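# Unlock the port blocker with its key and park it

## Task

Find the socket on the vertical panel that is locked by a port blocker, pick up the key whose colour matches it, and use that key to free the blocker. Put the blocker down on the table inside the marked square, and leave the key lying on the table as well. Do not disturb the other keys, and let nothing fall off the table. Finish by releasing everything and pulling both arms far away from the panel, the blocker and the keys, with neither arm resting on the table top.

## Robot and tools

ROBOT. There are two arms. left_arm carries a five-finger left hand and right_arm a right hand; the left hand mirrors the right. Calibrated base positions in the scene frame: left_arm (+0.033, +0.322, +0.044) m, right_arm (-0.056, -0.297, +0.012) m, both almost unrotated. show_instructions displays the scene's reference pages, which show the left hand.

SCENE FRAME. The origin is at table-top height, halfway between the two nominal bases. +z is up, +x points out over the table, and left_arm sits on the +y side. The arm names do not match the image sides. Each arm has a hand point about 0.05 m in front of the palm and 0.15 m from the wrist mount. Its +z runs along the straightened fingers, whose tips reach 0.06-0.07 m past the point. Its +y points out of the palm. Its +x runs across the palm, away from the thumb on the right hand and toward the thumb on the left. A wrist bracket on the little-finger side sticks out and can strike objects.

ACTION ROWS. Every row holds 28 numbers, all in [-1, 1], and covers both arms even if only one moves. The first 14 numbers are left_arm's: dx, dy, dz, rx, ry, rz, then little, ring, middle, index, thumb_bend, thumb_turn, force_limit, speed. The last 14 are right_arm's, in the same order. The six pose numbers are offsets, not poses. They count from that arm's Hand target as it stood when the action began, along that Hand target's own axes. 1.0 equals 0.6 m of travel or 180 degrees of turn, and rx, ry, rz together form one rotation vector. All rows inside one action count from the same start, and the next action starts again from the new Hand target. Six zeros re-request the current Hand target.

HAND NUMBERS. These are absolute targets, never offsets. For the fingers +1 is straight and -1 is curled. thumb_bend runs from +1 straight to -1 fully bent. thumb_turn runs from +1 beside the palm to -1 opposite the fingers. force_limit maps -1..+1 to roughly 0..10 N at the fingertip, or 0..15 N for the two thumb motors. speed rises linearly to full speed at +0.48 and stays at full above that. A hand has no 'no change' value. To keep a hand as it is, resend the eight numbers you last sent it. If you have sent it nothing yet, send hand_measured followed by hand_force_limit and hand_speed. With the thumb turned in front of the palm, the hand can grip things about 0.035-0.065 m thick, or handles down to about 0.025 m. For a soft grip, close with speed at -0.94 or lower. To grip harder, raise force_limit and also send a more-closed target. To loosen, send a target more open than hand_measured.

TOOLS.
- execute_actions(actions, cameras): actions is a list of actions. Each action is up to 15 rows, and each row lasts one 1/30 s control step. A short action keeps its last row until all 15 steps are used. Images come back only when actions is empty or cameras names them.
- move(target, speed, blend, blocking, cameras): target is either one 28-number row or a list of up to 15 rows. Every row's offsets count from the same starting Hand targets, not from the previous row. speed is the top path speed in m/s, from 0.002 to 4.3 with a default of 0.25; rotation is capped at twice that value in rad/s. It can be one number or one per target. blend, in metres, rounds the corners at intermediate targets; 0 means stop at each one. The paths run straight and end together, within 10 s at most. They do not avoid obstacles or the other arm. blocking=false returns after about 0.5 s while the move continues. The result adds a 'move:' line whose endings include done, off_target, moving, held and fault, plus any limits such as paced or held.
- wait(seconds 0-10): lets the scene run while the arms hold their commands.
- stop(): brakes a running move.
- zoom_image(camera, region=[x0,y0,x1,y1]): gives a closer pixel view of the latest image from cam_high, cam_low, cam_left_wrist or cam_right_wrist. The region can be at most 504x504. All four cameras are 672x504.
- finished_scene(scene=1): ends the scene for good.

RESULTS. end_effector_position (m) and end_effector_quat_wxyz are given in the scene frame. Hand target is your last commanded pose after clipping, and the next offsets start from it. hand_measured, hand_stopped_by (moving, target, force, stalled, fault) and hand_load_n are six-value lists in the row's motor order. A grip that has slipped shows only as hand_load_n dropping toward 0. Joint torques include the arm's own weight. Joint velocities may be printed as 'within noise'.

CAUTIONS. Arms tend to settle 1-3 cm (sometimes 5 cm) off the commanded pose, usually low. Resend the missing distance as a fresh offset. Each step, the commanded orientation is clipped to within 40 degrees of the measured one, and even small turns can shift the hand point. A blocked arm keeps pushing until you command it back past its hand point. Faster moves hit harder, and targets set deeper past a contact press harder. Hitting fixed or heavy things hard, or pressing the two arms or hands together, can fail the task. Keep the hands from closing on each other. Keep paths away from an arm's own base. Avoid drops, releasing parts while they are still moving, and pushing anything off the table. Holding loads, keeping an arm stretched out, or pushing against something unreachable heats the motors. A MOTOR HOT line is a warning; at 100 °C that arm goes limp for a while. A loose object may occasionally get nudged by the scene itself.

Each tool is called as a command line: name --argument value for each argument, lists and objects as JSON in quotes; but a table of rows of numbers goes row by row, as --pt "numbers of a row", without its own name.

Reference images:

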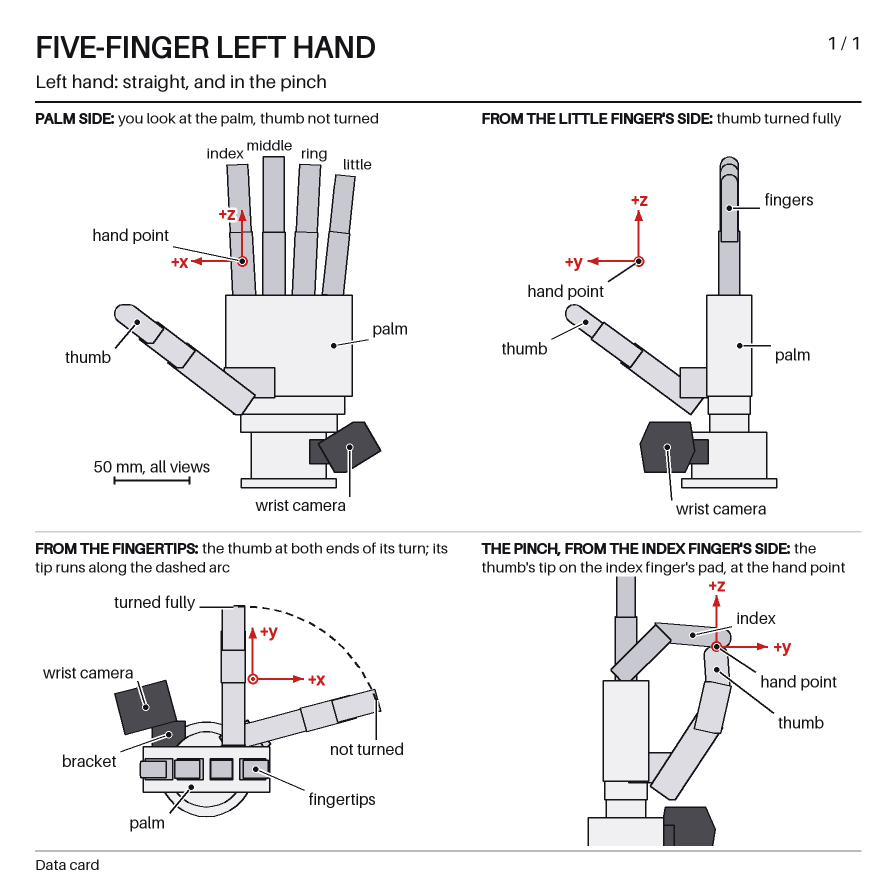

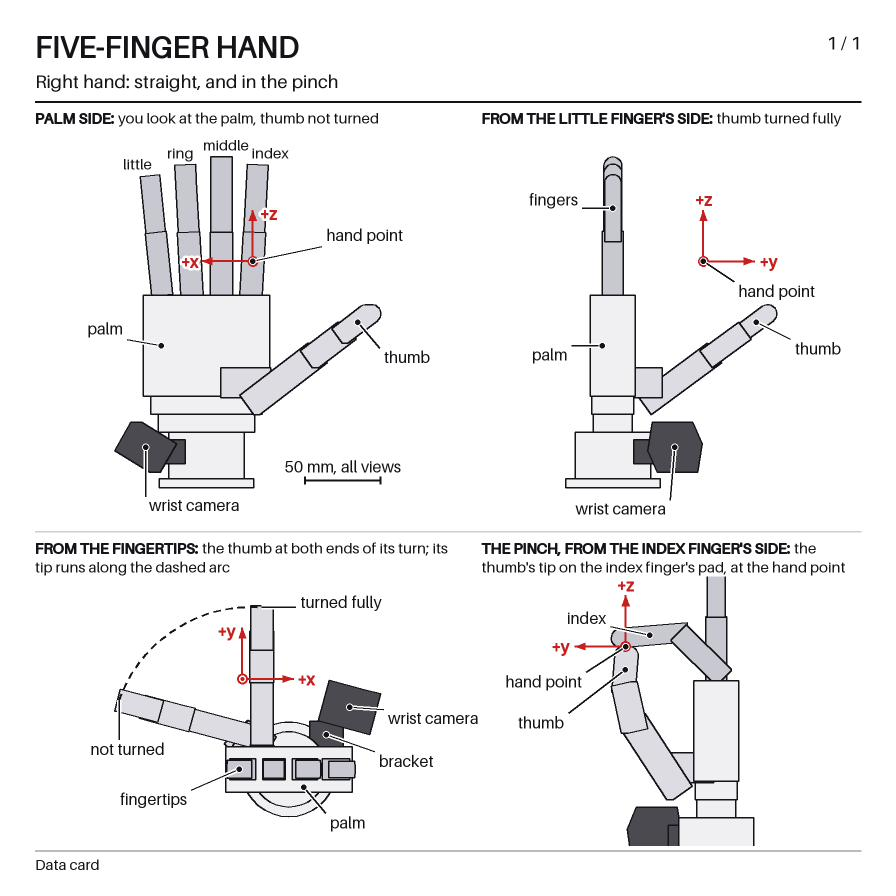

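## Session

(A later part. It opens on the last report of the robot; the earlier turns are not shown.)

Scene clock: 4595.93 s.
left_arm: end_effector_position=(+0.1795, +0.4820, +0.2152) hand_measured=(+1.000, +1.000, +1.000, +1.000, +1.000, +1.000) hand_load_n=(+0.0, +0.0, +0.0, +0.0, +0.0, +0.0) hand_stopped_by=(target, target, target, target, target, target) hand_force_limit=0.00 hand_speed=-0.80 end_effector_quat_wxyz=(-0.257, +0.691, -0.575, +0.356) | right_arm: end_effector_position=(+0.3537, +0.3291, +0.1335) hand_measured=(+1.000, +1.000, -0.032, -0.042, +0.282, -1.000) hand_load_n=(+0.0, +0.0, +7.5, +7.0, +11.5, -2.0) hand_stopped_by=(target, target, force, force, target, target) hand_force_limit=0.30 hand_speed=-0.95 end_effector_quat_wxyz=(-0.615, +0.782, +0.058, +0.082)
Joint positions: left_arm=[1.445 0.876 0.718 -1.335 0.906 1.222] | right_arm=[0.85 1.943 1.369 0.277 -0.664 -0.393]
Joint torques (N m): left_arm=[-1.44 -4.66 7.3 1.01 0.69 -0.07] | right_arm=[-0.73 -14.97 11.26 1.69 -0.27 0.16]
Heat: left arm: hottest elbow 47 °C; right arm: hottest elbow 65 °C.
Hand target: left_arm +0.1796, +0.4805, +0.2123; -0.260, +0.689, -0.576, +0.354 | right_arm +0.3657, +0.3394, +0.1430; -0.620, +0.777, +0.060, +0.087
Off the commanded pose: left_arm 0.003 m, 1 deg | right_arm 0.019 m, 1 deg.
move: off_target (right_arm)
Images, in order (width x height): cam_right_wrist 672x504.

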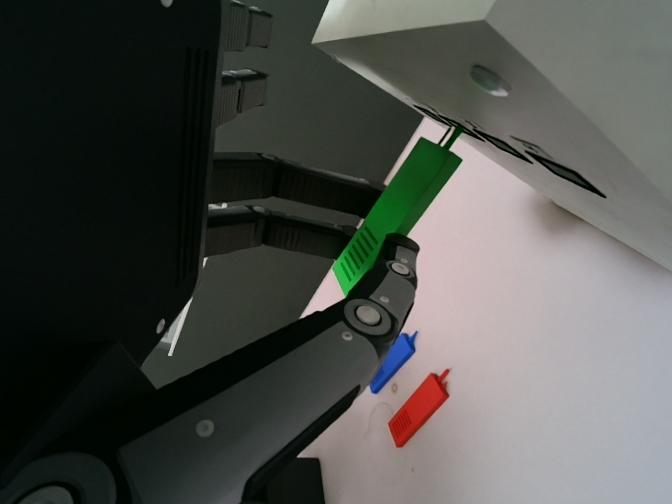

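move --target '[0,0,0,0,0,0,1,1,1,1,1,1,0.0,-0.8,0.0065,0.0013,0.0004,0,0,0,1,1,-0.4,-0.4,0.28,-1,0.3,-0.95]' --speed 0.03 --cameras '["cam_right_wrist"]'

zoom_image --camera "cam_right_wrist" --region '[425, 100, 485, 160]'

Scene clock: 4602.13 s.
left_arm: end_effector_position=(+0.1795, +0.4820, +0.2152) hand_measured=(+1.000, +1.000, +1.000, +1.000, +1.000, +1.000) hand_load_n=(+0.0, +0.0, +0.0, -0.5, +0.0, +0.0) hand_stopped_by=(target, target, target, target, target, target) hand_force_limit=0.00 hand_speed=-0.80 end_effector_quat_wxyz=(-0.257, +0.691, -0.575, +0.356) | right_arm: end_effector_position=(+0.3548, +0.3304, +0.1336) hand_measured=(+1.000, +1.000, -0.032, -0.042, +0.282, -1.000) hand_load_n=(+0.0, +0.0, +7.0, +7.0, +11.5, -1.5) hand_stopped_by=(target, target, force, force, target, target) hand_force_limit=0.30 hand_speed=-0.95 end_effector_quat_wxyz=(-0.615, +0.782, +0.058, +0.080)
Joint positions: left_arm=[1.445 0.876 0.718 -1.335 0.906 1.222] | right_arm=[0.849 1.947 1.378 0.271 -0.668 -0.393]
Joint torques (N m): left_arm=[-1.38 -4.54 7.28 1.01 0.69 -0.07] | right_arm=[-1.08 -15.03 11.38 1.76 -0.29 0.14]
Heat: left arm: hottest elbow 47 °C; right arm: hottest elbow 65 °C.
Hand target: left_arm +0.1796, +0.4805, +0.2123; -0.260, +0.689, -0.576, +0.354 | right_arm +0.3695, +0.3396, +0.1434; -0.620, +0.777, +0.060, +0.087
Off the commanded pose: left_arm 0.003 m, 1 deg | right_arm 0.020 m, 1 deg.
move: off_target (right_arm)
Images, in order (width x height): cam_right_wrist 672x504.

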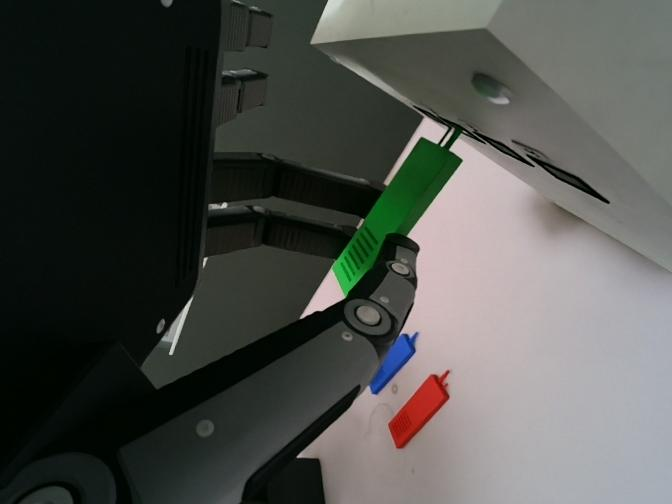

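Scaled by 8.400 from the camera's 672x504 image, which has a finer 960x720 frame.

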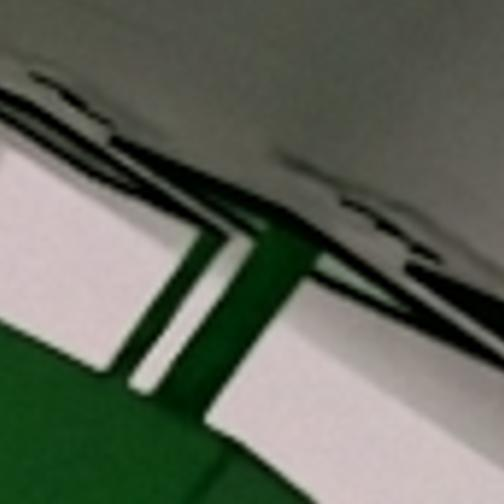

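move --target '[0,0,0,0,0,0,1,1,1,1,1,1,0.0,-0.8,0.0013,-0.0046,-0.0015,0,0,0,1,1,-0.4,-0.4,0.28,-1,0.3,-0.95]' --speed 0.03 --cameras '["cam_right_wrist"]'

zoom_image --camera "cam_right_wrist" --region '[425, 100, 485, 160]'

Scene clock: 4623.17 s.
left_arm: end_effector_position=(+0.1795, +0.4820, +0.2152) hand_measured=(+1.000, +1.000, +1.000, +1.000, +1.000, +1.000) hand_load_n=(+0.0, +0.0, +0.0, +0.0, +0.0, -0.5) hand_stopped_by=(target, target, target, target, target, target) hand_force_limit=0.00 hand_speed=-0.80 end_effector_quat_wxyz=(-0.257, +0.691, -0.575, +0.356) | right_arm: end_effector_position=(+0.3551, +0.3300, +0.1332) hand_measured=(+1.000, +1.000, -0.032, -0.042, +0.282, -1.000) hand_load_n=(+0.0, +0.0, +7.5, +7.0, +11.5, -1.5) hand_stopped_by=(target, target, force, force, target, target) hand_force_limit=0.30 hand_speed=-0.95 end_effector_quat_wxyz=(-0.614, +0.783, +0.057, +0.079)
Joint positions: left_arm=[1.445 0.876 0.718 -1.335 0.906 1.222] | right_arm=[0.849 1.948 1.38 0.264 -0.669 -0.393]
Joint torques (N m): left_arm=[-1.38 -4.72 7.35 0.98 0.69 -0.05] | right_arm=[-1.08 -15.38 11.34 1.77 -0.3 0.14]
Heat: left arm: hottest elbow 47 °C; right arm: hottest elbow 64 °C.
Hand target: left_arm +0.1796, +0.4805, +0.2123; -0.260, +0.689, -0.576, +0.354 | right_arm +0.3698, +0.3391, +0.1460; -0.620, +0.777, +0.060, +0.087
Off the commanded pose: left_arm 0.003 m, 1 deg | right_arm 0.022 m, 1 deg.
move: off_target (right_arm)
Images, in order (width x height): cam_right_wrist 672x504.

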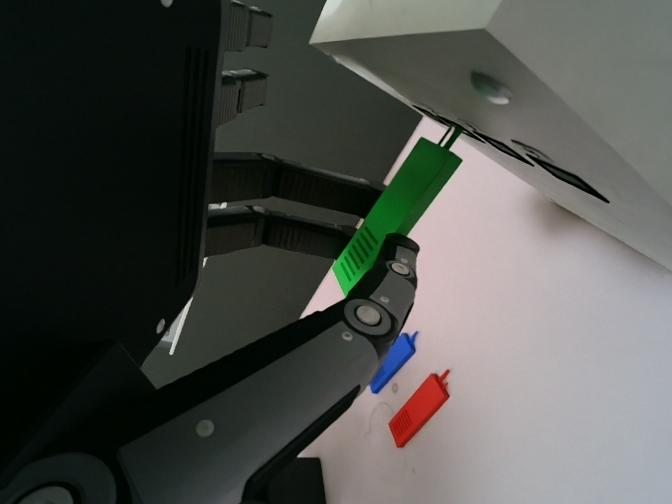

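Scaled by 8.400 from the camera's 672x504 image, which has a finer 960x720 frame.

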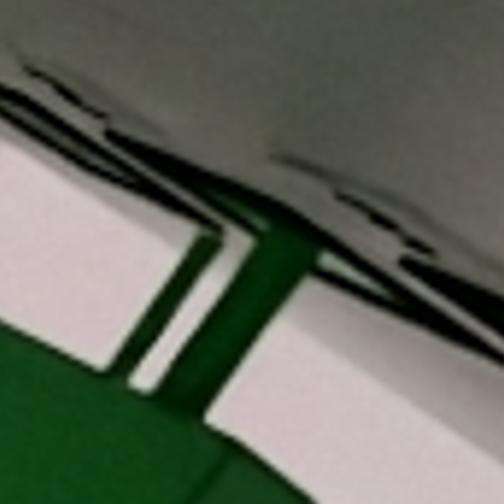

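move --target '[0,0,0,0,0,0,1,1,1,1,1,1,0.0,-0.8,-0.0023,-0.0071,-0.0018,0,0,0,1,1,-0.4,-0.4,0.28,-1,0.3,-0.95]' --speed 0.03 --cameras '["cam_right_wrist"]'

zoom_image --camera "cam_right_wrist" --region '[425, 100, 485, 160]'

Scene clock: 4631.03 s.
left_arm: end_effector_position=(+0.1795, +0.4820, +0.2152) hand_measured=(+1.000, +1.000, +1.000, +1.000, +1.000, +1.000) hand_load_n=(+0.0, +0.0, -0.5, +0.0, +0.0, +0.0) hand_stopped_by=(target, target, target, target, target, target) hand_force_limit=0.00 hand_speed=-0.80 end_effector_quat_wxyz=(-0.257, +0.691, -0.575, +0.356) | right_arm: end_effector_position=(+0.3549, +0.3297, +0.1327) hand_measured=(+1.000, +1.000, -0.032, -0.042, +0.282, -1.000) hand_load_n=(+0.0, +0.0, +7.5, +7.0, +11.5, -2.0) hand_stopped_by=(target, target, force, force, target, target) hand_force_limit=0.30 hand_speed=-0.95 end_effector_quat_wxyz=(-0.613, +0.784, +0.057, +0.078)
Joint positions: left_arm=[1.445 0.876 0.718 -1.335 0.906 1.222] | right_arm=[0.849 1.948 1.38 0.262 -0.669 -0.393]
Joint torques (N m): left_arm=[-1.49 -4.84 7.31 0.96 0.69 -0.07] | right_arm=[-0.85 -16.03 11.19 1.62 -0.18 0.17]
Heat: left arm: hottest elbow 47 °C; right arm: hottest elbow 65 °C.
Hand target: left_arm +0.1796, +0.4805, +0.2123; -0.260, +0.689, -0.576, +0.354 | right_arm +0.3676, +0.3390, +0.1501; -0.620, +0.777, +0.060, +0.087
Off the commanded pose: left_arm 0.003 m, 1 deg | right_arm 0.023 m, 2 deg.
move: off_target (right_arm)
Images, in order (width x height): cam_right_wrist 672x504.

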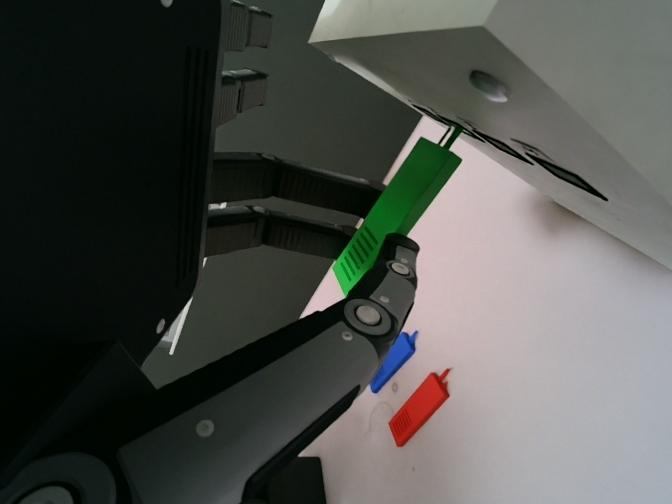

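Scaled by 8.400 from the camera's 672x504 image, which has a finer 960x720 frame.

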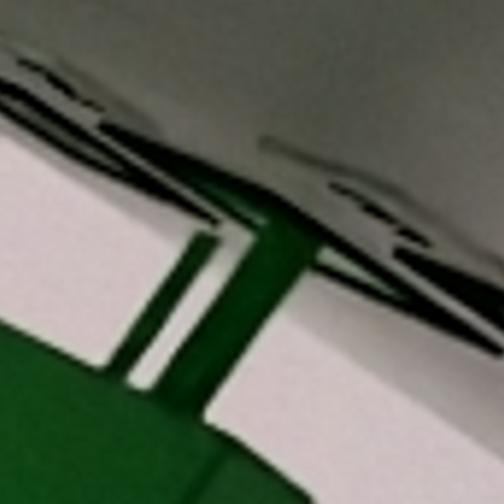

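move --pt "0 0 0 0 0 0 1 1 1 1 1 1 0.0 -0.8 -0.0605 -0.0012 -0.0025 -0.0196 -0.004 -0.0012 1 1 -0.4 -0.4 0.28 -1 0.3 -0.95" --pt "0 0 0 0 0 0 1 1 1 1 1 1 0.0 -0.8 -0.0052 0.0078 0.0028 -0.0196 -0.004 -0.0012 1 1 -0.4 -0.4 0.28 -1 0.3 -0.95" --speed 0.06 --cameras '["cam_right_wrist"]'

zoom_image --camera "cam_right_wrist" --region '[430, 80, 490, 140]'

Scene clock: 4691.13 s.
left_arm: end_effector_position=(+0.1795, +0.4820, +0.2152) hand_measured=(+1.000, +1.000, +1.000, +1.000, +1.000, +1.000) hand_load_n=(-0.5, +0.0, +0.0, +0.0, +0.0, -0.5) hand_stopped_by=(target, target, target, target, target, target) hand_force_limit=0.00 hand_speed=-0.80 end_effector_quat_wxyz=(-0.257, +0.691, -0.575, +0.356) | right_arm: end_effector_position=(+0.3511, +0.3293, +0.1344) hand_measured=(+1.000, +1.000, -0.032, -0.042, +0.282, -1.000) hand_load_n=(+0.0, +0.0, +7.5, +7.0, +11.0, -1.5) hand_stopped_by=(target, target, force, force, target, target) hand_force_limit=0.30 hand_speed=-0.95 end_effector_quat_wxyz=(-0.591, +0.802, +0.053, +0.073)
Joint positions: left_arm=[1.445 0.876 0.718 -1.335 0.906 1.222] | right_arm=[0.859 1.935 1.409 0.152 -0.645 -0.421]
Joint torques (N m): left_arm=[-1.49 -4.72 7.3 0.98 0.69 -0.07] | right_arm=[-0.85 -15.09 11.55 1.76 -0.2 -0.07]
Heat: left arm: hottest elbow 47 °C; right arm: hottest elbow 67 °C.
Hand target: left_arm +0.1796, +0.4805, +0.2123; -0.260, +0.689, -0.576, +0.354 | right_arm +0.3655, +0.3398, +0.1447; -0.595, +0.796, +0.062, +0.085
Off the commanded pose: left_arm 0.003 m, 1 deg | right_arm 0.021 m, 2 deg.
move: off_target (right_arm)
Images, in order (width x height): cam_right_wrist 672x504.

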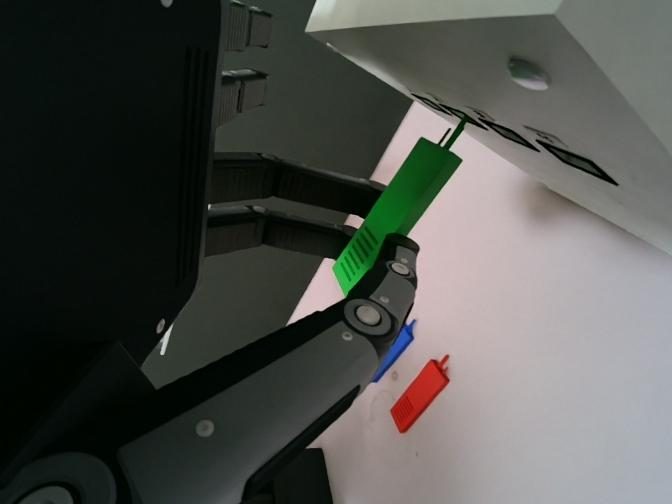

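Scaled by 8.400 from the camera's 672x504 image, which has a finer 960x720 frame.

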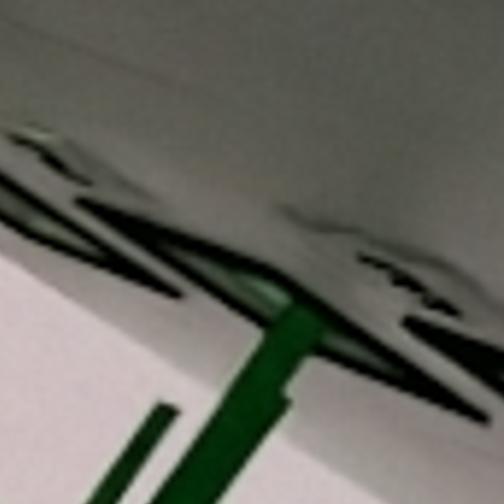

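move --target '[0,0,0,0,0,0,1,1,1,1,1,1,0.0,-0.8,0.0065,0.0013,0.0004,0,0,0,1,1,-0.4,-0.4,0.28,-1,0.3,-0.95]' --speed 0.03 --cameras '["cam_right_wrist"]'

zoom_image --camera "cam_right_wrist" --region '[430, 90, 490, 150]'

Scene clock: 4698.87 s.
left_arm: end_effector_position=(+0.1795, +0.4820, +0.2152) hand_measured=(+1.000, +1.000, +1.000, +1.000, +1.000, +1.000) hand_load_n=(+0.0, -0.5, -0.5, +0.0, +0.0, -0.5) hand_stopped_by=(target, target, target, target, target, target) hand_force_limit=0.00 hand_speed=-0.80 end_effector_quat_wxyz=(-0.257, +0.691, -0.575, +0.356) | right_arm: end_effector_position=(+0.3536, +0.3306, +0.1347) hand_measured=(+1.000, +1.000, -0.032, -0.042, +0.282, -1.000) hand_load_n=(+0.0, +0.0, +7.0, +7.0, +11.5, -2.0) hand_stopped_by=(target, target, force, force, target, target) hand_force_limit=0.30 hand_speed=-0.95 end_effector_quat_wxyz=(-0.590, +0.802, +0.054, +0.073)
Joint positions: left_arm=[1.445 0.876 0.718 -1.335 0.906 1.222] | right_arm=[0.857 1.94 1.419 0.147 -0.647 -0.424]
Joint torques (N m): left_arm=[-1.38 -4.78 7.34 1.02 0.68 -0.06] | right_arm=[-1.08 -15.21 11.48 1.68 -0.32 -0.03]
Heat: left arm: hottest elbow 47 °C; right arm: hottest elbow 67 °C.
Hand target: left_arm +0.1796, +0.4805, +0.2123; -0.260, +0.689, -0.576, +0.354 | right_arm +0.3693, +0.3398, +0.1447; -0.595, +0.797, +0.062, +0.085
Off the commanded pose: left_arm 0.003 m, 1 deg | right_arm 0.021 m, 2 deg.
move: off_target (right_arm)
Images, in order (width x height): cam_right_wrist 672x504.

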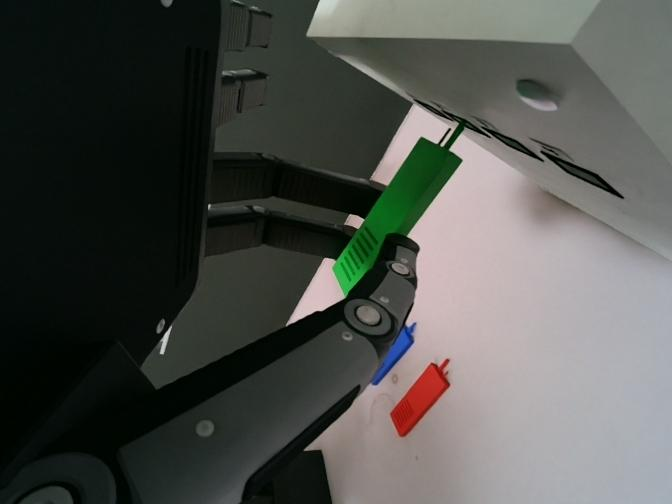

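Scaled by 8.400 from the camera's 672x504 image, which has a finer 960x720 frame.

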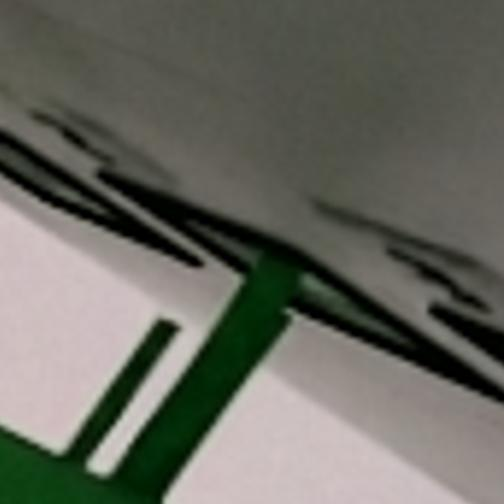

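move --target '[0,0,0,0,0,0,1,1,1,1,1,1,0.0,-0.8,0.0068,0.0006,0.0002,0,0,0,1,1,-0.4,-0.4,0.28,-1,0.3,-0.95]' --speed 0.03 --cameras '["cam_right_wrist"]'

zoom_image --camera "cam_right_wrist" --region '[425, 100, 485, 160]'

Scene clock: 4705.13 s.
left_arm: end_effector_position=(+0.1795, +0.4820, +0.2152) hand_measured=(+1.000, +1.000, +1.000, +1.000, +1.000, +1.000) hand_load_n=(+0.0, +0.0, +0.0, +0.0, +0.0, -0.5) hand_stopped_by=(target, target, target, target, target, target) hand_force_limit=0.00 hand_speed=-0.80 end_effector_quat_wxyz=(-0.257, +0.691, -0.575, +0.356) | right_arm: end_effector_position=(+0.3576, +0.3304, +0.1346) hand_measured=(+1.000, +1.000, -0.032, -0.042, +0.282, -1.000) hand_load_n=(+0.0, +0.0, +7.0, +7.0, +11.5, -1.5) hand_stopped_by=(target, target, force, force, target, target) hand_force_limit=0.30 hand_speed=-0.95 end_effector_quat_wxyz=(-0.590, +0.802, +0.054, +0.073)
Joint positions: left_arm=[1.445 0.876 0.718 -1.335 0.906 1.222] | right_arm=[0.852 1.946 1.429 0.14 -0.651 -0.425]
Joint torques (N m): left_arm=[-1.44 -4.72 7.3 0.96 0.68 -0.07] | right_arm=[-1.08 -15.33 11.63 1.65 -0.32 -0.04]
Heat: left arm: hottest elbow 47 °C; right arm: hottest elbow 67 °C.
Hand target: left_arm +0.1796, +0.4805, +0.2123; -0.260, +0.689, -0.576, +0.354 | right_arm +0.3736, +0.3397, +0.1453; -0.595, +0.796, +0.062, +0.085
Off the commanded pose: left_arm 0.003 m, 1 deg | right_arm 0.021 m, 2 deg.
move: off_target (right_arm)
Images, in order (width x height): cam_right_wrist 672x504.

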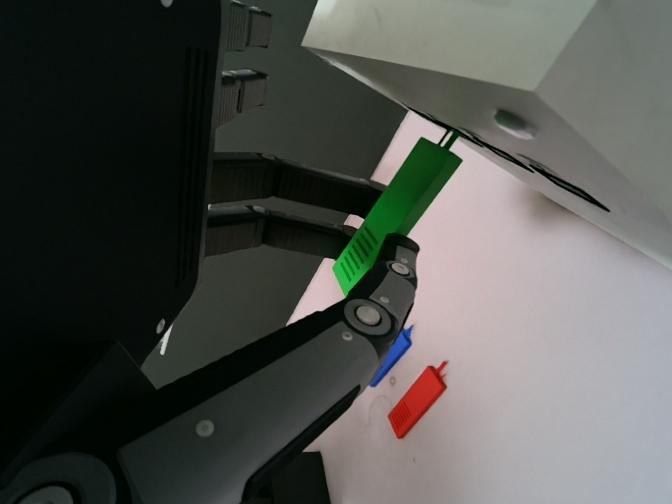

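Scaled by 8.400 from the camera's 672x504 image, which has a finer 960x720 frame.

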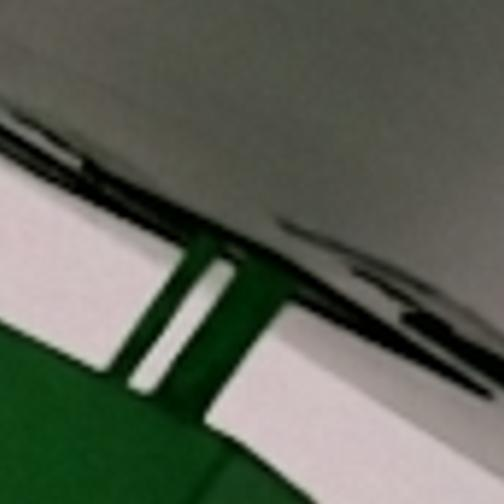

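move --pt "0 0 0 0 0 0 1 1 1 1 1 1 0.0 -0.8 0.0041 0.0008 0.0003 0 0 0 1 1 -0.4 -0.4 0.28 -1 0.3 -0.95" --pt "0 0 0 0 0 0 1 1 1 1 1 1 0.0 -0.8 0.0055 -0.0054 -0.0016 0 0 0 1 1 -0.4 -0.4 0.28 -1 0.3 -0.95" --speed 0.03

move --target '[0,0,0,0,0,0,1,1,1,1,1,1,0.0,-0.8,-0.0025,0.0109,0.0033,0,0,0,1,1,-0.4,-0.4,0.28,-1,0.3,-0.95]' --speed 0.03

move --target '[0,0,0,0,0,0,1,1,1,1,1,1,0.0,-0.8,0.0011,-0.0058,0.0035,0,0,0,1,1,-0.4,-0.4,0.28,-1,0.3,-0.95]' --speed 0.03

move --target '[0,0,0,0,0,0,1,1,1,1,1,1,0.0,-0.8,0.0,0.0028,-0.0097,0,0,0,1,1,-0.4,-0.4,0.28,-1,0.3,-0.95]' --speed 0.03

Scene clock: 4725.87 s.
left_arm: end_effector_position=(+0.1795, +0.4820, +0.2152) hand_measured=(+1.000, +1.000, +1.000, +1.000, +1.000, +1.000) hand_load_n=(+0.0, +0.0, -0.5, +0.0, +0.0, +0.0) hand_stopped_by=(target, target, target, target, target, target) hand_force_limit=0.00 hand_speed=-0.80 end_effector_quat_wxyz=(-0.257, +0.691, -0.575, +0.356) | right_arm: end_effector_position=(+0.3582, +0.3302, +0.1350) hand_measured=(+1.000, +1.000, -0.032, -0.042, +0.282, -1.000) hand_load_n=(+0.0, +0.0, +7.0, +7.5, +11.5, -1.5) hand_stopped_by=(target, target, force, force, target, target) hand_force_limit=0.30 hand_speed=-0.95 end_effector_quat_wxyz=(-0.588, +0.804, +0.053, +0.070)
Joint positions: left_arm=[1.445 0.876 0.718 -1.335 0.906 1.222] | right_arm=[0.851 1.948 1.437 0.126 -0.656 -0.426]
Joint torques (N m): left_arm=[-1.44 -4.78 7.3 0.96 0.67 -0.07] | right_arm=[-1.2 -15.56 11.84 1.81 -0.26 -0.05]
Heat: left arm: hottest elbow 47 °C; right arm: hottest elbow 68 °C.
Hand target: left_arm +0.1796, +0.4805, +0.2123; -0.260, +0.689, -0.576, +0.354 | right_arm +0.3760, +0.3398, +0.1493; -0.595, +0.796, +0.062, +0.085
Off the commanded pose: left_arm 0.003 m, 1 deg | right_arm 0.025 m, 2 deg.
move: off_target (right_arm)

Scene clock: 4726.57 s.
left_arm: end_effector_position=(+0.1795, +0.4820, +0.2152) hand_measured=(+1.000, +1.000, +1.000, +1.000, +1.000, +1.000) hand_load_n=(+0.0, +0.0, +0.0, +0.0, +0.0, +0.0) hand_stopped_by=(target, target, target, target, target, target) hand_force_limit=0.00 hand_speed=-0.80 end_effector_quat_wxyz=(-0.257, +0.691, -0.575, +0.356) | right_arm: end_effector_position=(+0.3581, +0.3302, +0.1345) hand_measured=(+1.000, +1.000, -0.032, -0.042, +0.282, -1.000) hand_load_n=(+0.0, +0.0, +6.5, +7.5, +11.5, -1.0) hand_stopped_by=(target, target, force, force, target, target) hand_force_limit=0.30 hand_speed=-0.95 end_effector_quat_wxyz=(-0.588, +0.804, +0.053, +0.069)
Joint positions: left_arm=[1.445 0.876 0.718 -1.335 0.906 1.222] | right_arm=[0.851 1.949 1.437 0.126 -0.656 -0.426]
Joint torques (N m): left_arm=[-1.32 -4.66 7.3 1.05 0.69 -0.06] | right_arm=[-1.2 -14.97 11.36 2.37 -0.25 -0.06]
Heat: left arm: hottest elbow 47 °C; right arm: hottest elbow 68 °C.
Hand target: left_arm +0.1796, +0.4805, +0.2123; -0.260, +0.689, -0.576, +0.354 | right_arm +0.3759, +0.3399, +0.1423; -0.595, +0.796, +0.062, +0.085
Off the commanded pose: left_arm 0.003 m, 1 deg | right_arm 0.022 m, 2 deg.
move: off_target (right_arm)

Scene clock: 4727.27 s.
left_arm: end_effector_position=(+0.1795, +0.4820, +0.2152) hand_measured=(+1.000, +1.000, +1.000, +1.000, +1.000, +1.000) hand_load_n=(+0.0, +0.0, +0.0, +0.0, +0.0, -0.5) hand_stopped_by=(target, target, target, target, target, target) hand_force_limit=0.00 hand_speed=-0.80 end_effector_quat_wxyz=(-0.257, +0.691, -0.575, +0.356) | right_arm: end_effector_position=(+0.3583, +0.3305, +0.1345) hand_measured=(+1.000, +1.000, -0.032, -0.042, +0.282, -1.000) hand_load_n=(+0.0, +0.0, +6.0, +8.0, +11.5, -0.5) hand_stopped_by=(target, target, force, force, target, target) hand_force_limit=0.30 hand_speed=-0.95 end_effector_quat_wxyz=(-0.588, +0.804, +0.053, +0.069)
Joint positions: left_arm=[1.445 0.876 0.718 -1.335 0.906 1.222] | right_arm=[0.851 1.949 1.438 0.126 -0.656 -0.426]
Joint torques (N m): left_arm=[-1.55 -4.78 7.32 0.99 0.69 -0.07] | right_arm=[-0.91 -14.92 11.97 2.07 -0.11 -0.04]
Heat: left arm: hottest elbow 47 °C; right arm: hottest elbow 67 °C.
Hand target: left_arm +0.1796, +0.4805, +0.2123; -0.260, +0.689, -0.576, +0.354 | right_arm +0.3760, +0.3428, +0.1451; -0.595, +0.796, +0.062, +0.085
Off the commanded pose: left_arm 0.003 m, 1 deg | right_arm 0.024 m, 2 deg.
move: off_target (right_arm)

Scene clock: 4727.97 s.
left_arm: end_effector_position=(+0.1795, +0.4820, +0.2152) hand_measured=(+1.000, +1.000, +1.000, +1.000, +1.000, +1.000) hand_load_n=(+0.0, +0.0, +0.0, +0.0, +0.0, +0.0) hand_stopped_by=(target, target, target, target, target, target) hand_force_limit=0.00 hand_speed=-0.80 end_effector_quat_wxyz=(-0.257, +0.691, -0.575, +0.356) | right_arm: end_effector_position=(+0.3583, +0.3301, +0.1347) hand_measured=(+1.000, +1.000, -0.032, -0.042, +0.282, -1.000) hand_load_n=(+0.0, +0.0, +6.5, +8.0, +11.5, -1.0) hand_stopped_by=(target, target, force, force, target, target) hand_force_limit=0.30 hand_speed=-0.95 end_effector_quat_wxyz=(-0.589, +0.803, +0.054, +0.068)
Joint positions: left_arm=[1.445 0.876 0.718 -1.335 0.906 1.222] | right_arm=[0.85 1.949 1.438 0.126 -0.66 -0.426]
Joint torques (N m): left_arm=[-1.44 -4.78 7.25 0.98 0.68 -0.07] | right_arm=[-1.38 -15.62 10.96 2.19 -0.2 -0.06]
Heat: left arm: hottest elbow 47 °C; right arm: hottest elbow 67 °C.
Hand target: left_arm +0.1796, +0.4805, +0.2123; -0.260, +0.689, -0.576, +0.354 | right_arm +0.3760, +0.3367, +0.1451; -0.595, +0.796, +0.062, +0.085
Off the commanded pose: left_arm 0.003 m, 1 deg | right_arm 0.021 m, 2 deg.
move: off_target (right_arm)

execute_actions --actions '[]' --cameras '["cam_left_wrist","cam_right_wrist"]'

zoom_image --camera "cam_left_wrist" --region '[360, 255, 400, 295]'

zoom_image --camera "cam_right_wrist" --region '[425, 100, 485, 160]'

Scene clock: 4753.93 s.
left_arm: end_effector_position=(+0.1795, +0.4820, +0.2152) hand_measured=(+1.000, +1.000, +1.000, +1.000, +1.000, +1.000) hand_load_n=(+0.0, +0.0, +0.0, +0.0, -0.5, +0.0) hand_stopped_by=(target, target, target, target, target, target) hand_force_limit=0.00 hand_speed=-0.80 end_effector_quat_wxyz=(-0.257, +0.691, -0.575, +0.356) | right_arm: end_effector_position=(+0.3583, +0.3301, +0.1347) hand_measured=(+1.000, +1.000, -0.032, -0.042, +0.282, -1.000) hand_load_n=(+0.0, +0.0, +6.5, +8.0, +11.5, -1.0) hand_stopped_by=(target, target, force, force, target, target) hand_force_limit=0.30 hand_speed=-0.95 end_effector_quat_wxyz=(-0.589, +0.803, +0.054, +0.068)
Joint positions: left_arm=[1.445 0.876 0.718 -1.335 0.906 1.222] | right_arm=[0.85 1.949 1.438 0.126 -0.66 -0.426]
Joint velocities: within noise
Joint torques (N m): left_arm=[-1.44 -4.72 7.32 0.99 0.68 -0.06] | right_arm=[-1.32 -15.62 10.93 2.19 -0.21 -0.07]
Heat: left arm: hottest elbow 47 °C; right arm: hottest elbow 63 °C.
Hand target: left_arm +0.1796, +0.4805, +0.2123; -0.260, +0.689, -0.576, +0.354 | right_arm +0.3759, +0.3367, +0.1451; -0.595, +0.796, +0.062, +0.085
Off the commanded pose: left_arm 0.003 m, 1 deg | right_arm 0.022 m, 2 deg.
Images, in order (width x height): cam_left_wrist 672x504, cam_right_wrist 672x504.

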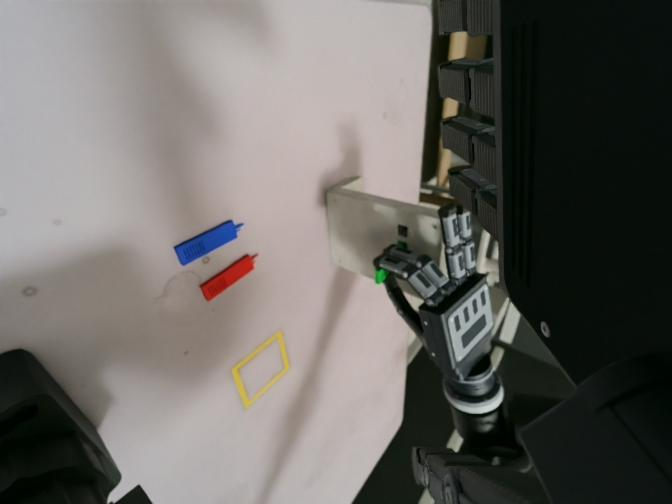

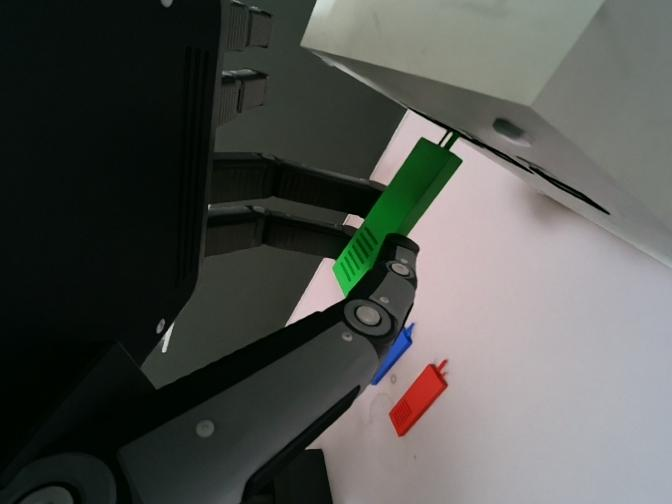

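Scaled by 12.600 from the camera's 672x504 image, which has a finer 960x720 frame.

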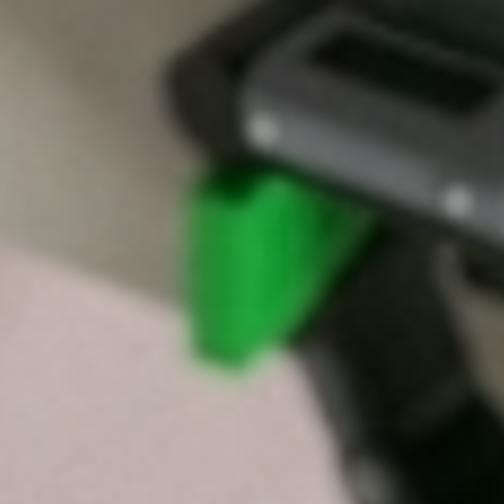

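Scaled by 8.400 from the camera's 672x504 image, which has a finer 960x720 frame.

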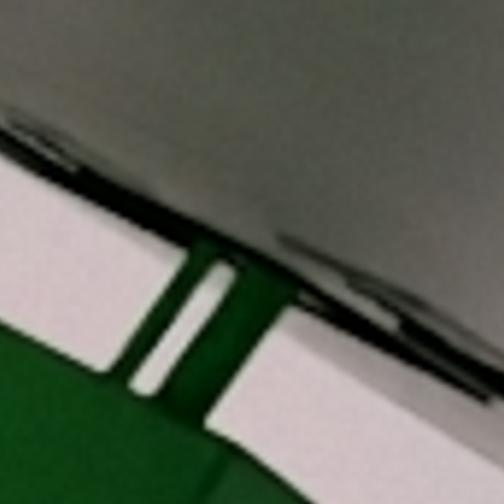

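move --target '[0,0,0,0,0,0,1,1,1,1,1,1,0.0,-0.8,-0.0086,0.0150,0.0093,0,0,0,1,1,-0.4,-0.4,0.28,-1,0.3,-0.95]' --speed 0.03

move --target '[0,0,0,0,0,0,1,1,1,1,1,1,0.0,-0.8,-0.0130,-0.0026,-0.0008,0,0,0,1,1,-0.4,-0.4,0.28,-1,0.3,-0.95]' --speed 0.03

move --target '[0,0,0,0,0,0,1,1,1,1,1,1,0.0,-0.8,-0.0098,-0.0020,-0.0006,0,0,0,1,1,-0.4,-0.4,0.28,-1,0.3,-0.95]' --speed 0.03 --cameras '["cam_right_wrist"]'

zoom_image --camera "cam_right_wrist" --region '[425, 90, 485, 150]'

Scene clock: 4799.20 s.
left_arm: end_effector_position=(+0.1795, +0.4820, +0.2152) hand_measured=(+1.000, +1.000, +1.000, +1.000, +1.000, +1.000) hand_load_n=(+0.0, +0.0, +0.0, +0.0, +0.0, -0.5) hand_stopped_by=(target, target, target, target, target, target) hand_force_limit=0.00 hand_speed=-0.80 end_effector_quat_wxyz=(-0.257, +0.691, -0.575, +0.356) | right_arm: end_effector_position=(+0.3585, +0.3304, +0.1341) hand_measured=(+1.000, +1.000, -0.032, -0.042, +0.282, -1.000) hand_load_n=(+0.0, +0.0, +6.0, +8.5, +11.5, +0.0) hand_stopped_by=(target, target, force, force, target, target) hand_force_limit=0.30 hand_speed=-0.95 end_effector_quat_wxyz=(-0.589, +0.803, +0.054, +0.068)
Joint positions: left_arm=[1.445 0.876 0.718 -1.335 0.906 1.222] | right_arm=[0.85 1.951 1.438 0.128 -0.66 -0.426]
Joint torques (N m): left_arm=[-1.49 -4.66 7.32 1.01 0.68 -0.06] | right_arm=[-0.79 -14.68 10.22 3.11 0.07 -0.04]
Heat: left arm: hottest elbow 47 °C; right arm: hottest elbow 60 °C.
Hand target: left_arm +0.1796, +0.4805, +0.2123; -0.260, +0.689, -0.576, +0.354 | right_arm +0.3730, +0.3395, +0.1340; -0.595, +0.796, +0.062, +0.085
Off the commanded pose: left_arm 0.003 m, 1 deg | right_arm 0.017 m, 2 deg.
move: off_target (right_arm)

Scene clock: 4799.93 s.
left_arm: end_effector_position=(+0.1795, +0.4820, +0.2152) hand_measured=(+1.000, +1.000, +1.000, +1.000, +1.000, +1.000) hand_load_n=(+0.0, +0.0, +0.0, +0.0, +0.0, -0.5) hand_stopped_by=(target, target, target, target, target, target) hand_force_limit=0.00 hand_speed=-0.80 end_effector_quat_wxyz=(-0.257, +0.691, -0.575, +0.356) | right_arm: end_effector_position=(+0.3593, +0.3309, +0.1344) hand_measured=(+1.000, +1.000, -0.032, -0.042, +0.282, -1.000) hand_load_n=(+0.0, +0.0, +5.5, +9.0, +11.5, +1.0) hand_stopped_by=(target, target, force, force, target, target) hand_force_limit=0.30 hand_speed=-0.95 end_effector_quat_wxyz=(-0.589, +0.803, +0.053, +0.071)
Joint positions: left_arm=[1.445 0.876 0.718 -1.335 0.906 1.222] | right_arm=[0.851 1.951 1.438 0.131 -0.655 -0.426]
Joint torques (N m): left_arm=[-1.55 -4.72 7.34 0.96 0.68 -0.07] | right_arm=[-0.03 -15.5 8.87 3.4 0.21 0]
Heat: left arm: hottest elbow 47 °C; right arm: hottest elbow 60 °C.
Hand target: left_arm +0.1796, +0.4805, +0.2123; -0.260, +0.689, -0.576, +0.354 | right_arm +0.3651, +0.3395, +0.1340; -0.595, +0.796, +0.062, +0.085
Off the commanded pose: left_arm 0.003 m, 1 deg | right_arm 0.010 m, 2 deg.
move: done

Scene clock: 4800.80 s.
left_arm: end_effector_position=(+0.1795, +0.4820, +0.2152) hand_measured=(+1.000, +1.000, +1.000, +1.000, +1.000, +1.000) hand_load_n=(+0.0, +0.0, +0.0, +0.0, +0.0, +0.0) hand_stopped_by=(target, target, target, target, target, target) hand_force_limit=0.00 hand_speed=-0.80 end_effector_quat_wxyz=(-0.257, +0.691, -0.575, +0.356) | right_arm: end_effector_position=(+0.3574, +0.3328, +0.1339) hand_measured=(+1.000, +1.000, -0.032, -0.042, +0.282, -1.000) hand_load_n=(+0.0, +0.0, +4.0, +10.0, +12.0, +2.0) hand_stopped_by=(target, target, force, force, target, target) hand_force_limit=0.30 hand_speed=-0.95 end_effector_quat_wxyz=(-0.589, +0.803, +0.054, +0.073)
Joint positions: left_arm=[1.445 0.876 0.718 -1.335 0.906 1.222] | right_arm=[0.856 1.951 1.436 0.137 -0.648 -0.426]
Joint torques (N m): left_arm=[-1.44 -4.89 7.31 0.98 0.68 -0.07] | right_arm=[0.21 -16.21 7.99 3.55 0.23 0.04]
Heat: left arm: hottest elbow 47 °C; right arm: hottest elbow 60 °C.
Hand target: left_arm +0.1796, +0.4805, +0.2123; -0.260, +0.689, -0.576, +0.354 | right_arm +0.3590, +0.3395, +0.1339; -0.595, +0.797, +0.062, +0.085
Off the commanded pose: left_arm 0.003 m, 1 deg | right_arm 0.007 m, 2 deg.
move: done
Images, in order (width x height): cam_right_wrist 672x504.

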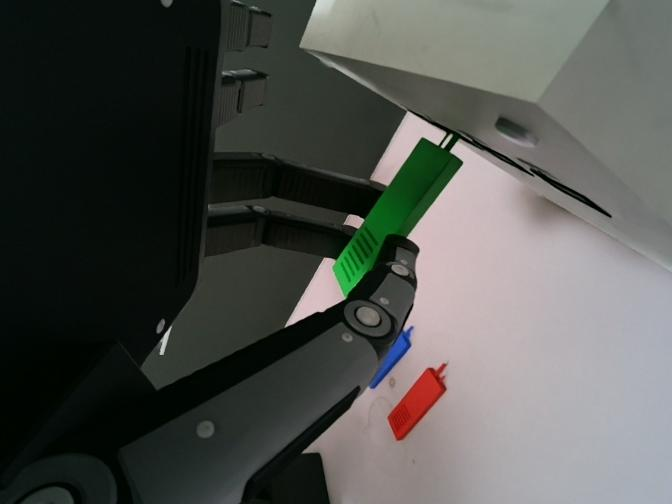

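Scaled by 8.400 from the camera's 672x504 image, which has a finer 960x720 frame.

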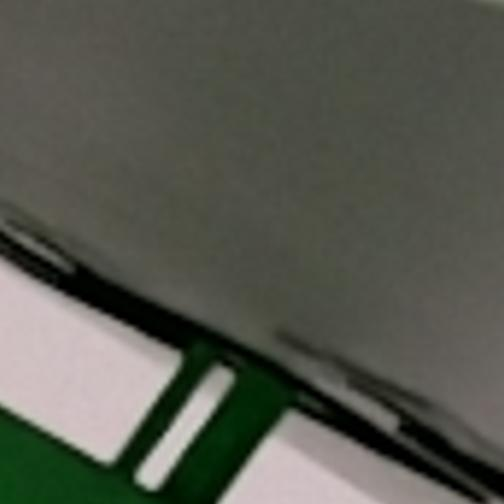

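move --target '[0,0,0,0,0,0,1,1,1,1,1,1,0.0,-0.8,-0.0098,-0.0006,-0.0054,0,0,0,1,1,-0.4,-0.4,0.28,-1,0.3,-0.95]' --speed 0.03

move --target '[0,0,0,0,0,0,1,1,1,1,1,1,0.0,-0.8,-0.0098,-0.0006,-0.0054,0,0,0,1,1,-0.4,-0.4,0.28,-1,0.3,-0.95]' --speed 0.03 --cameras '["cam_right_wrist"]'

zoom_image --camera "cam_right_wrist" --region '[425, 90, 485, 150]'

Scene clock: 4808.53 s.
left_arm: end_effector_position=(+0.1795, +0.4820, +0.2152) hand_measured=(+1.000, +1.000, +1.000, +1.000, +1.000, +1.000) hand_load_n=(+0.0, +0.0, +0.0, -0.5, +0.0, +0.0) hand_stopped_by=(target, target, target, target, target, target) hand_force_limit=0.00 hand_speed=-0.80 end_effector_quat_wxyz=(-0.257, +0.691, -0.575, +0.356) | right_arm: end_effector_position=(+0.3564, +0.3325, +0.1326) hand_measured=(+1.000, +1.000, -0.032, -0.042, +0.282, -1.000) hand_load_n=(+0.0, +0.0, +6.0, +8.5, +11.5, +0.0) hand_stopped_by=(target, target, force, force, target, target) hand_force_limit=0.30 hand_speed=-0.95 end_effector_quat_wxyz=(-0.592, +0.801, +0.055, +0.078)
Joint positions: left_arm=[1.445 0.876 0.718 -1.335 0.906 1.222] | right_arm=[0.858 1.948 1.422 0.159 -0.641 -0.426]
Joint torques (N m): left_arm=[-1.55 -4.6 7.32 0.98 0.69 -0.07] | right_arm=[0.32 -16.85 7.34 2.96 0.07 0.06]
Heat: left arm: hottest elbow 46 °C; right arm: hottest elbow 61 °C.
Hand target: left_arm +0.1796, +0.4805, +0.2123; -0.260, +0.689, -0.576, +0.354 | right_arm +0.3532, +0.3365, +0.1340; -0.595, +0.796, +0.062, +0.085
Off the commanded pose: left_arm 0.003 m, 1 deg | right_arm 0.005 m, 1 deg.
move: done

Scene clock: 4809.37 s.
left_arm: end_effector_position=(+0.1795, +0.4820, +0.2152) hand_measured=(+1.000, +1.000, +1.000, +1.000, +1.000, +1.000) hand_load_n=(+0.0, +0.0, +0.0, +0.0, -0.5, -0.5) hand_stopped_by=(target, target, target, target, target, target) hand_force_limit=0.00 hand_speed=-0.80 end_effector_quat_wxyz=(-0.257, +0.691, -0.575, +0.356) | right_arm: end_effector_position=(+0.3531, +0.3310, +0.1319) hand_measured=(+1.000, +1.000, -0.032, -0.042, +0.282, -1.000) hand_load_n=(+0.0, +0.0, +8.0, +6.5, +11.0, -2.0) hand_stopped_by=(target, target, force, force, target, target) hand_force_limit=0.30 hand_speed=-0.95 end_effector_quat_wxyz=(-0.592, +0.800, +0.055, +0.082)
Joint positions: left_arm=[1.445 0.876 0.718 -1.335 0.906 1.222] | right_arm=[0.861 1.94 1.403 0.175 -0.634 -0.426]
Joint torques (N m): left_arm=[-1.44 -4.66 7.31 1.01 0.68 -0.07] | right_arm=[0.44 -17.14 7.01 2.74 -0.1 0.08]
Heat: left arm: hottest elbow 46 °C; right arm: hottest elbow 61 °C.
Hand target: left_arm +0.1796, +0.4805, +0.2123; -0.260, +0.689, -0.576, +0.354 | right_arm +0.3470, +0.3336, +0.1339; -0.595, +0.796, +0.062, +0.085
Off the commanded pose: left_arm 0.003 m, 1 deg | right_arm 0.007 m, 1 deg.
move: done
Images, in order (width x height): cam_right_wrist 672x504.

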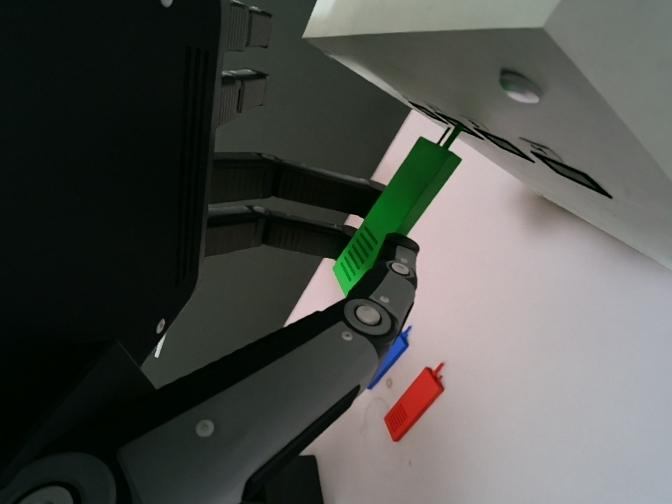

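Scaled by 8.400 from the camera's 672x504 image, which has a finer 960x720 frame.

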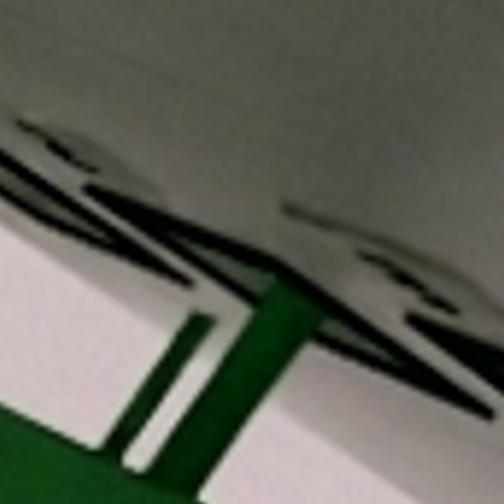

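move --target '[0,0,0,0,0,0,1,1,1,1,1,1,0.0,-0.8,-0.0098,-0.0020,-0.0006,0,0,0,1,1,-0.4,-0.4,0.28,-1,0.3,-0.95]' --speed 0.03

move --target '[0,0,0,0,0,0,1,1,1,1,1,1,0.0,-0.8,-0.0098,-0.0020,-0.0006,0,0,0,1,1,-0.4,-0.4,0.28,-1,0.3,-0.95]' --speed 0.03 --cameras '["cam_right_wrist"]'

zoom_image --camera "cam_right_wrist" --region '[425, 70, 505, 150]'

Scene clock: 4817.87 s.
left_arm: end_effector_position=(+0.1795, +0.4820, +0.2152) hand_measured=(+1.000, +1.000, +1.000, +1.000, +1.000, +1.000) hand_load_n=(+0.0, +0.0, +0.0, -0.5, +0.0, +0.0) hand_stopped_by=(target, target, target, target, target, target) hand_force_limit=0.00 hand_speed=-0.80 end_effector_quat_wxyz=(-0.257, +0.691, -0.575, +0.356) | right_arm: end_effector_position=(+0.3444, +0.3304, +0.1275) hand_measured=(+1.000, +1.000, -0.032, -0.042, +0.282, -1.000) hand_load_n=(+0.0, +0.0, +7.5, +6.5, +11.5, -2.0) hand_stopped_by=(target, target, force, force, target, target) hand_force_limit=0.30 hand_speed=-0.95 end_effector_quat_wxyz=(-0.590, +0.802, +0.056, +0.079)
Joint positions: left_arm=[1.445 0.876 0.718 -1.335 0.906 1.222] | right_arm=[0.871 1.933 1.384 0.18 -0.627 -0.426]
Joint torques (N m): left_arm=[-1.61 -4.84 7.32 1.01 0.68 -0.06] | right_arm=[0.15 -17.03 7.31 2.88 -0.07 0.11]
Heat: left arm: hottest elbow 46 °C; right arm: hottest elbow 60 °C.
Hand target: left_arm +0.1796, +0.4805, +0.2123; -0.260, +0.689, -0.576, +0.354 | right_arm +0.3411, +0.3336, +0.1339; -0.595, +0.796, +0.062, +0.085
Off the commanded pose: left_arm 0.003 m, 1 deg | right_arm 0.008 m, 1 deg.
move: done

Scene clock: 4818.73 s.
left_arm: end_effector_position=(+0.1795, +0.4820, +0.2152) hand_measured=(+1.000, +1.000, +1.000, +1.000, +1.000, +1.000) hand_load_n=(+0.0, +0.0, +0.0, +0.0, -0.5, +0.0) hand_stopped_by=(target, target, target, target, target, target) hand_force_limit=0.00 hand_speed=-0.80 end_effector_quat_wxyz=(-0.257, +0.691, -0.575, +0.356) | right_arm: end_effector_position=(+0.3387, +0.3302, +0.1248) hand_measured=(+1.000, +1.000, -0.032, -0.042, +0.282, -1.000) hand_load_n=(+0.0, +0.0, +7.5, +7.0, +11.5, -2.0) hand_stopped_by=(target, target, force, force, target, target) hand_force_limit=0.30 hand_speed=-0.95 end_effector_quat_wxyz=(-0.588, +0.803, +0.056, +0.079)
Joint positions: left_arm=[1.445 0.876 0.718 -1.335 0.906 1.222] | right_arm=[0.878 1.928 1.371 0.185 -0.62 -0.426]
Joint torques (N m): left_arm=[-1.44 -4.78 7.31 1.02 0.68 -0.06] | right_arm=[0.15 -17.03 7.24 2.95 -0.09 0.14]
Heat: left arm: hottest elbow 46 °C; right arm: hottest elbow 60 °C.
Hand target: left_arm +0.1796, +0.4805, +0.2123; -0.260, +0.689, -0.576, +0.354 | right_arm +0.3352, +0.3335, +0.1340; -0.595, +0.796, +0.062, +0.085
Off the commanded pose: left_arm 0.003 m, 1 deg | right_arm 0.010 m, 1 deg.
move: done
Images, in order (width x height): cam_right_wrist 672x504.

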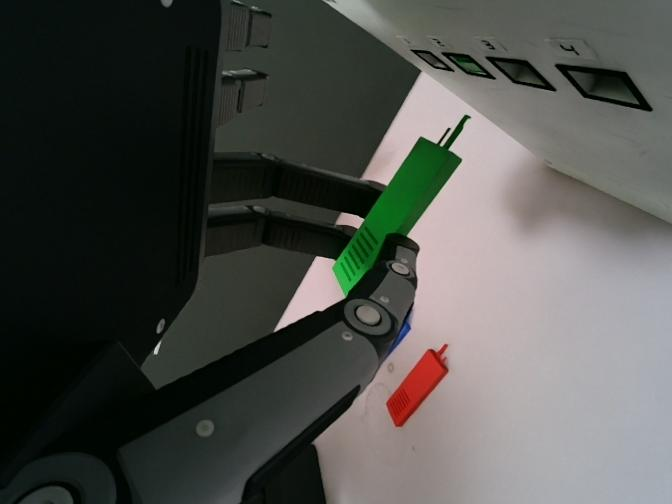

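Scaled by 6.300 from the camera's 672x504 image, which has a finer 960x720 frame.

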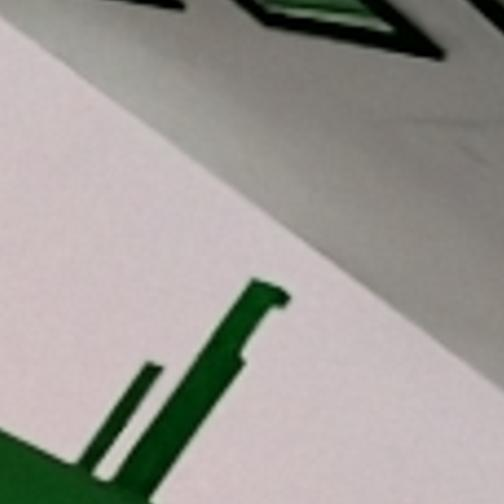

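zoom_image --camera "cam_right_wrist" --region '[435, 40, 505, 90]'

Scaled by 7.200 from the camera's 672x504 image, which has a finer 960x720 frame.

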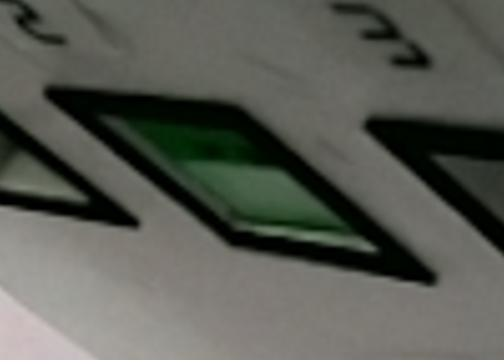

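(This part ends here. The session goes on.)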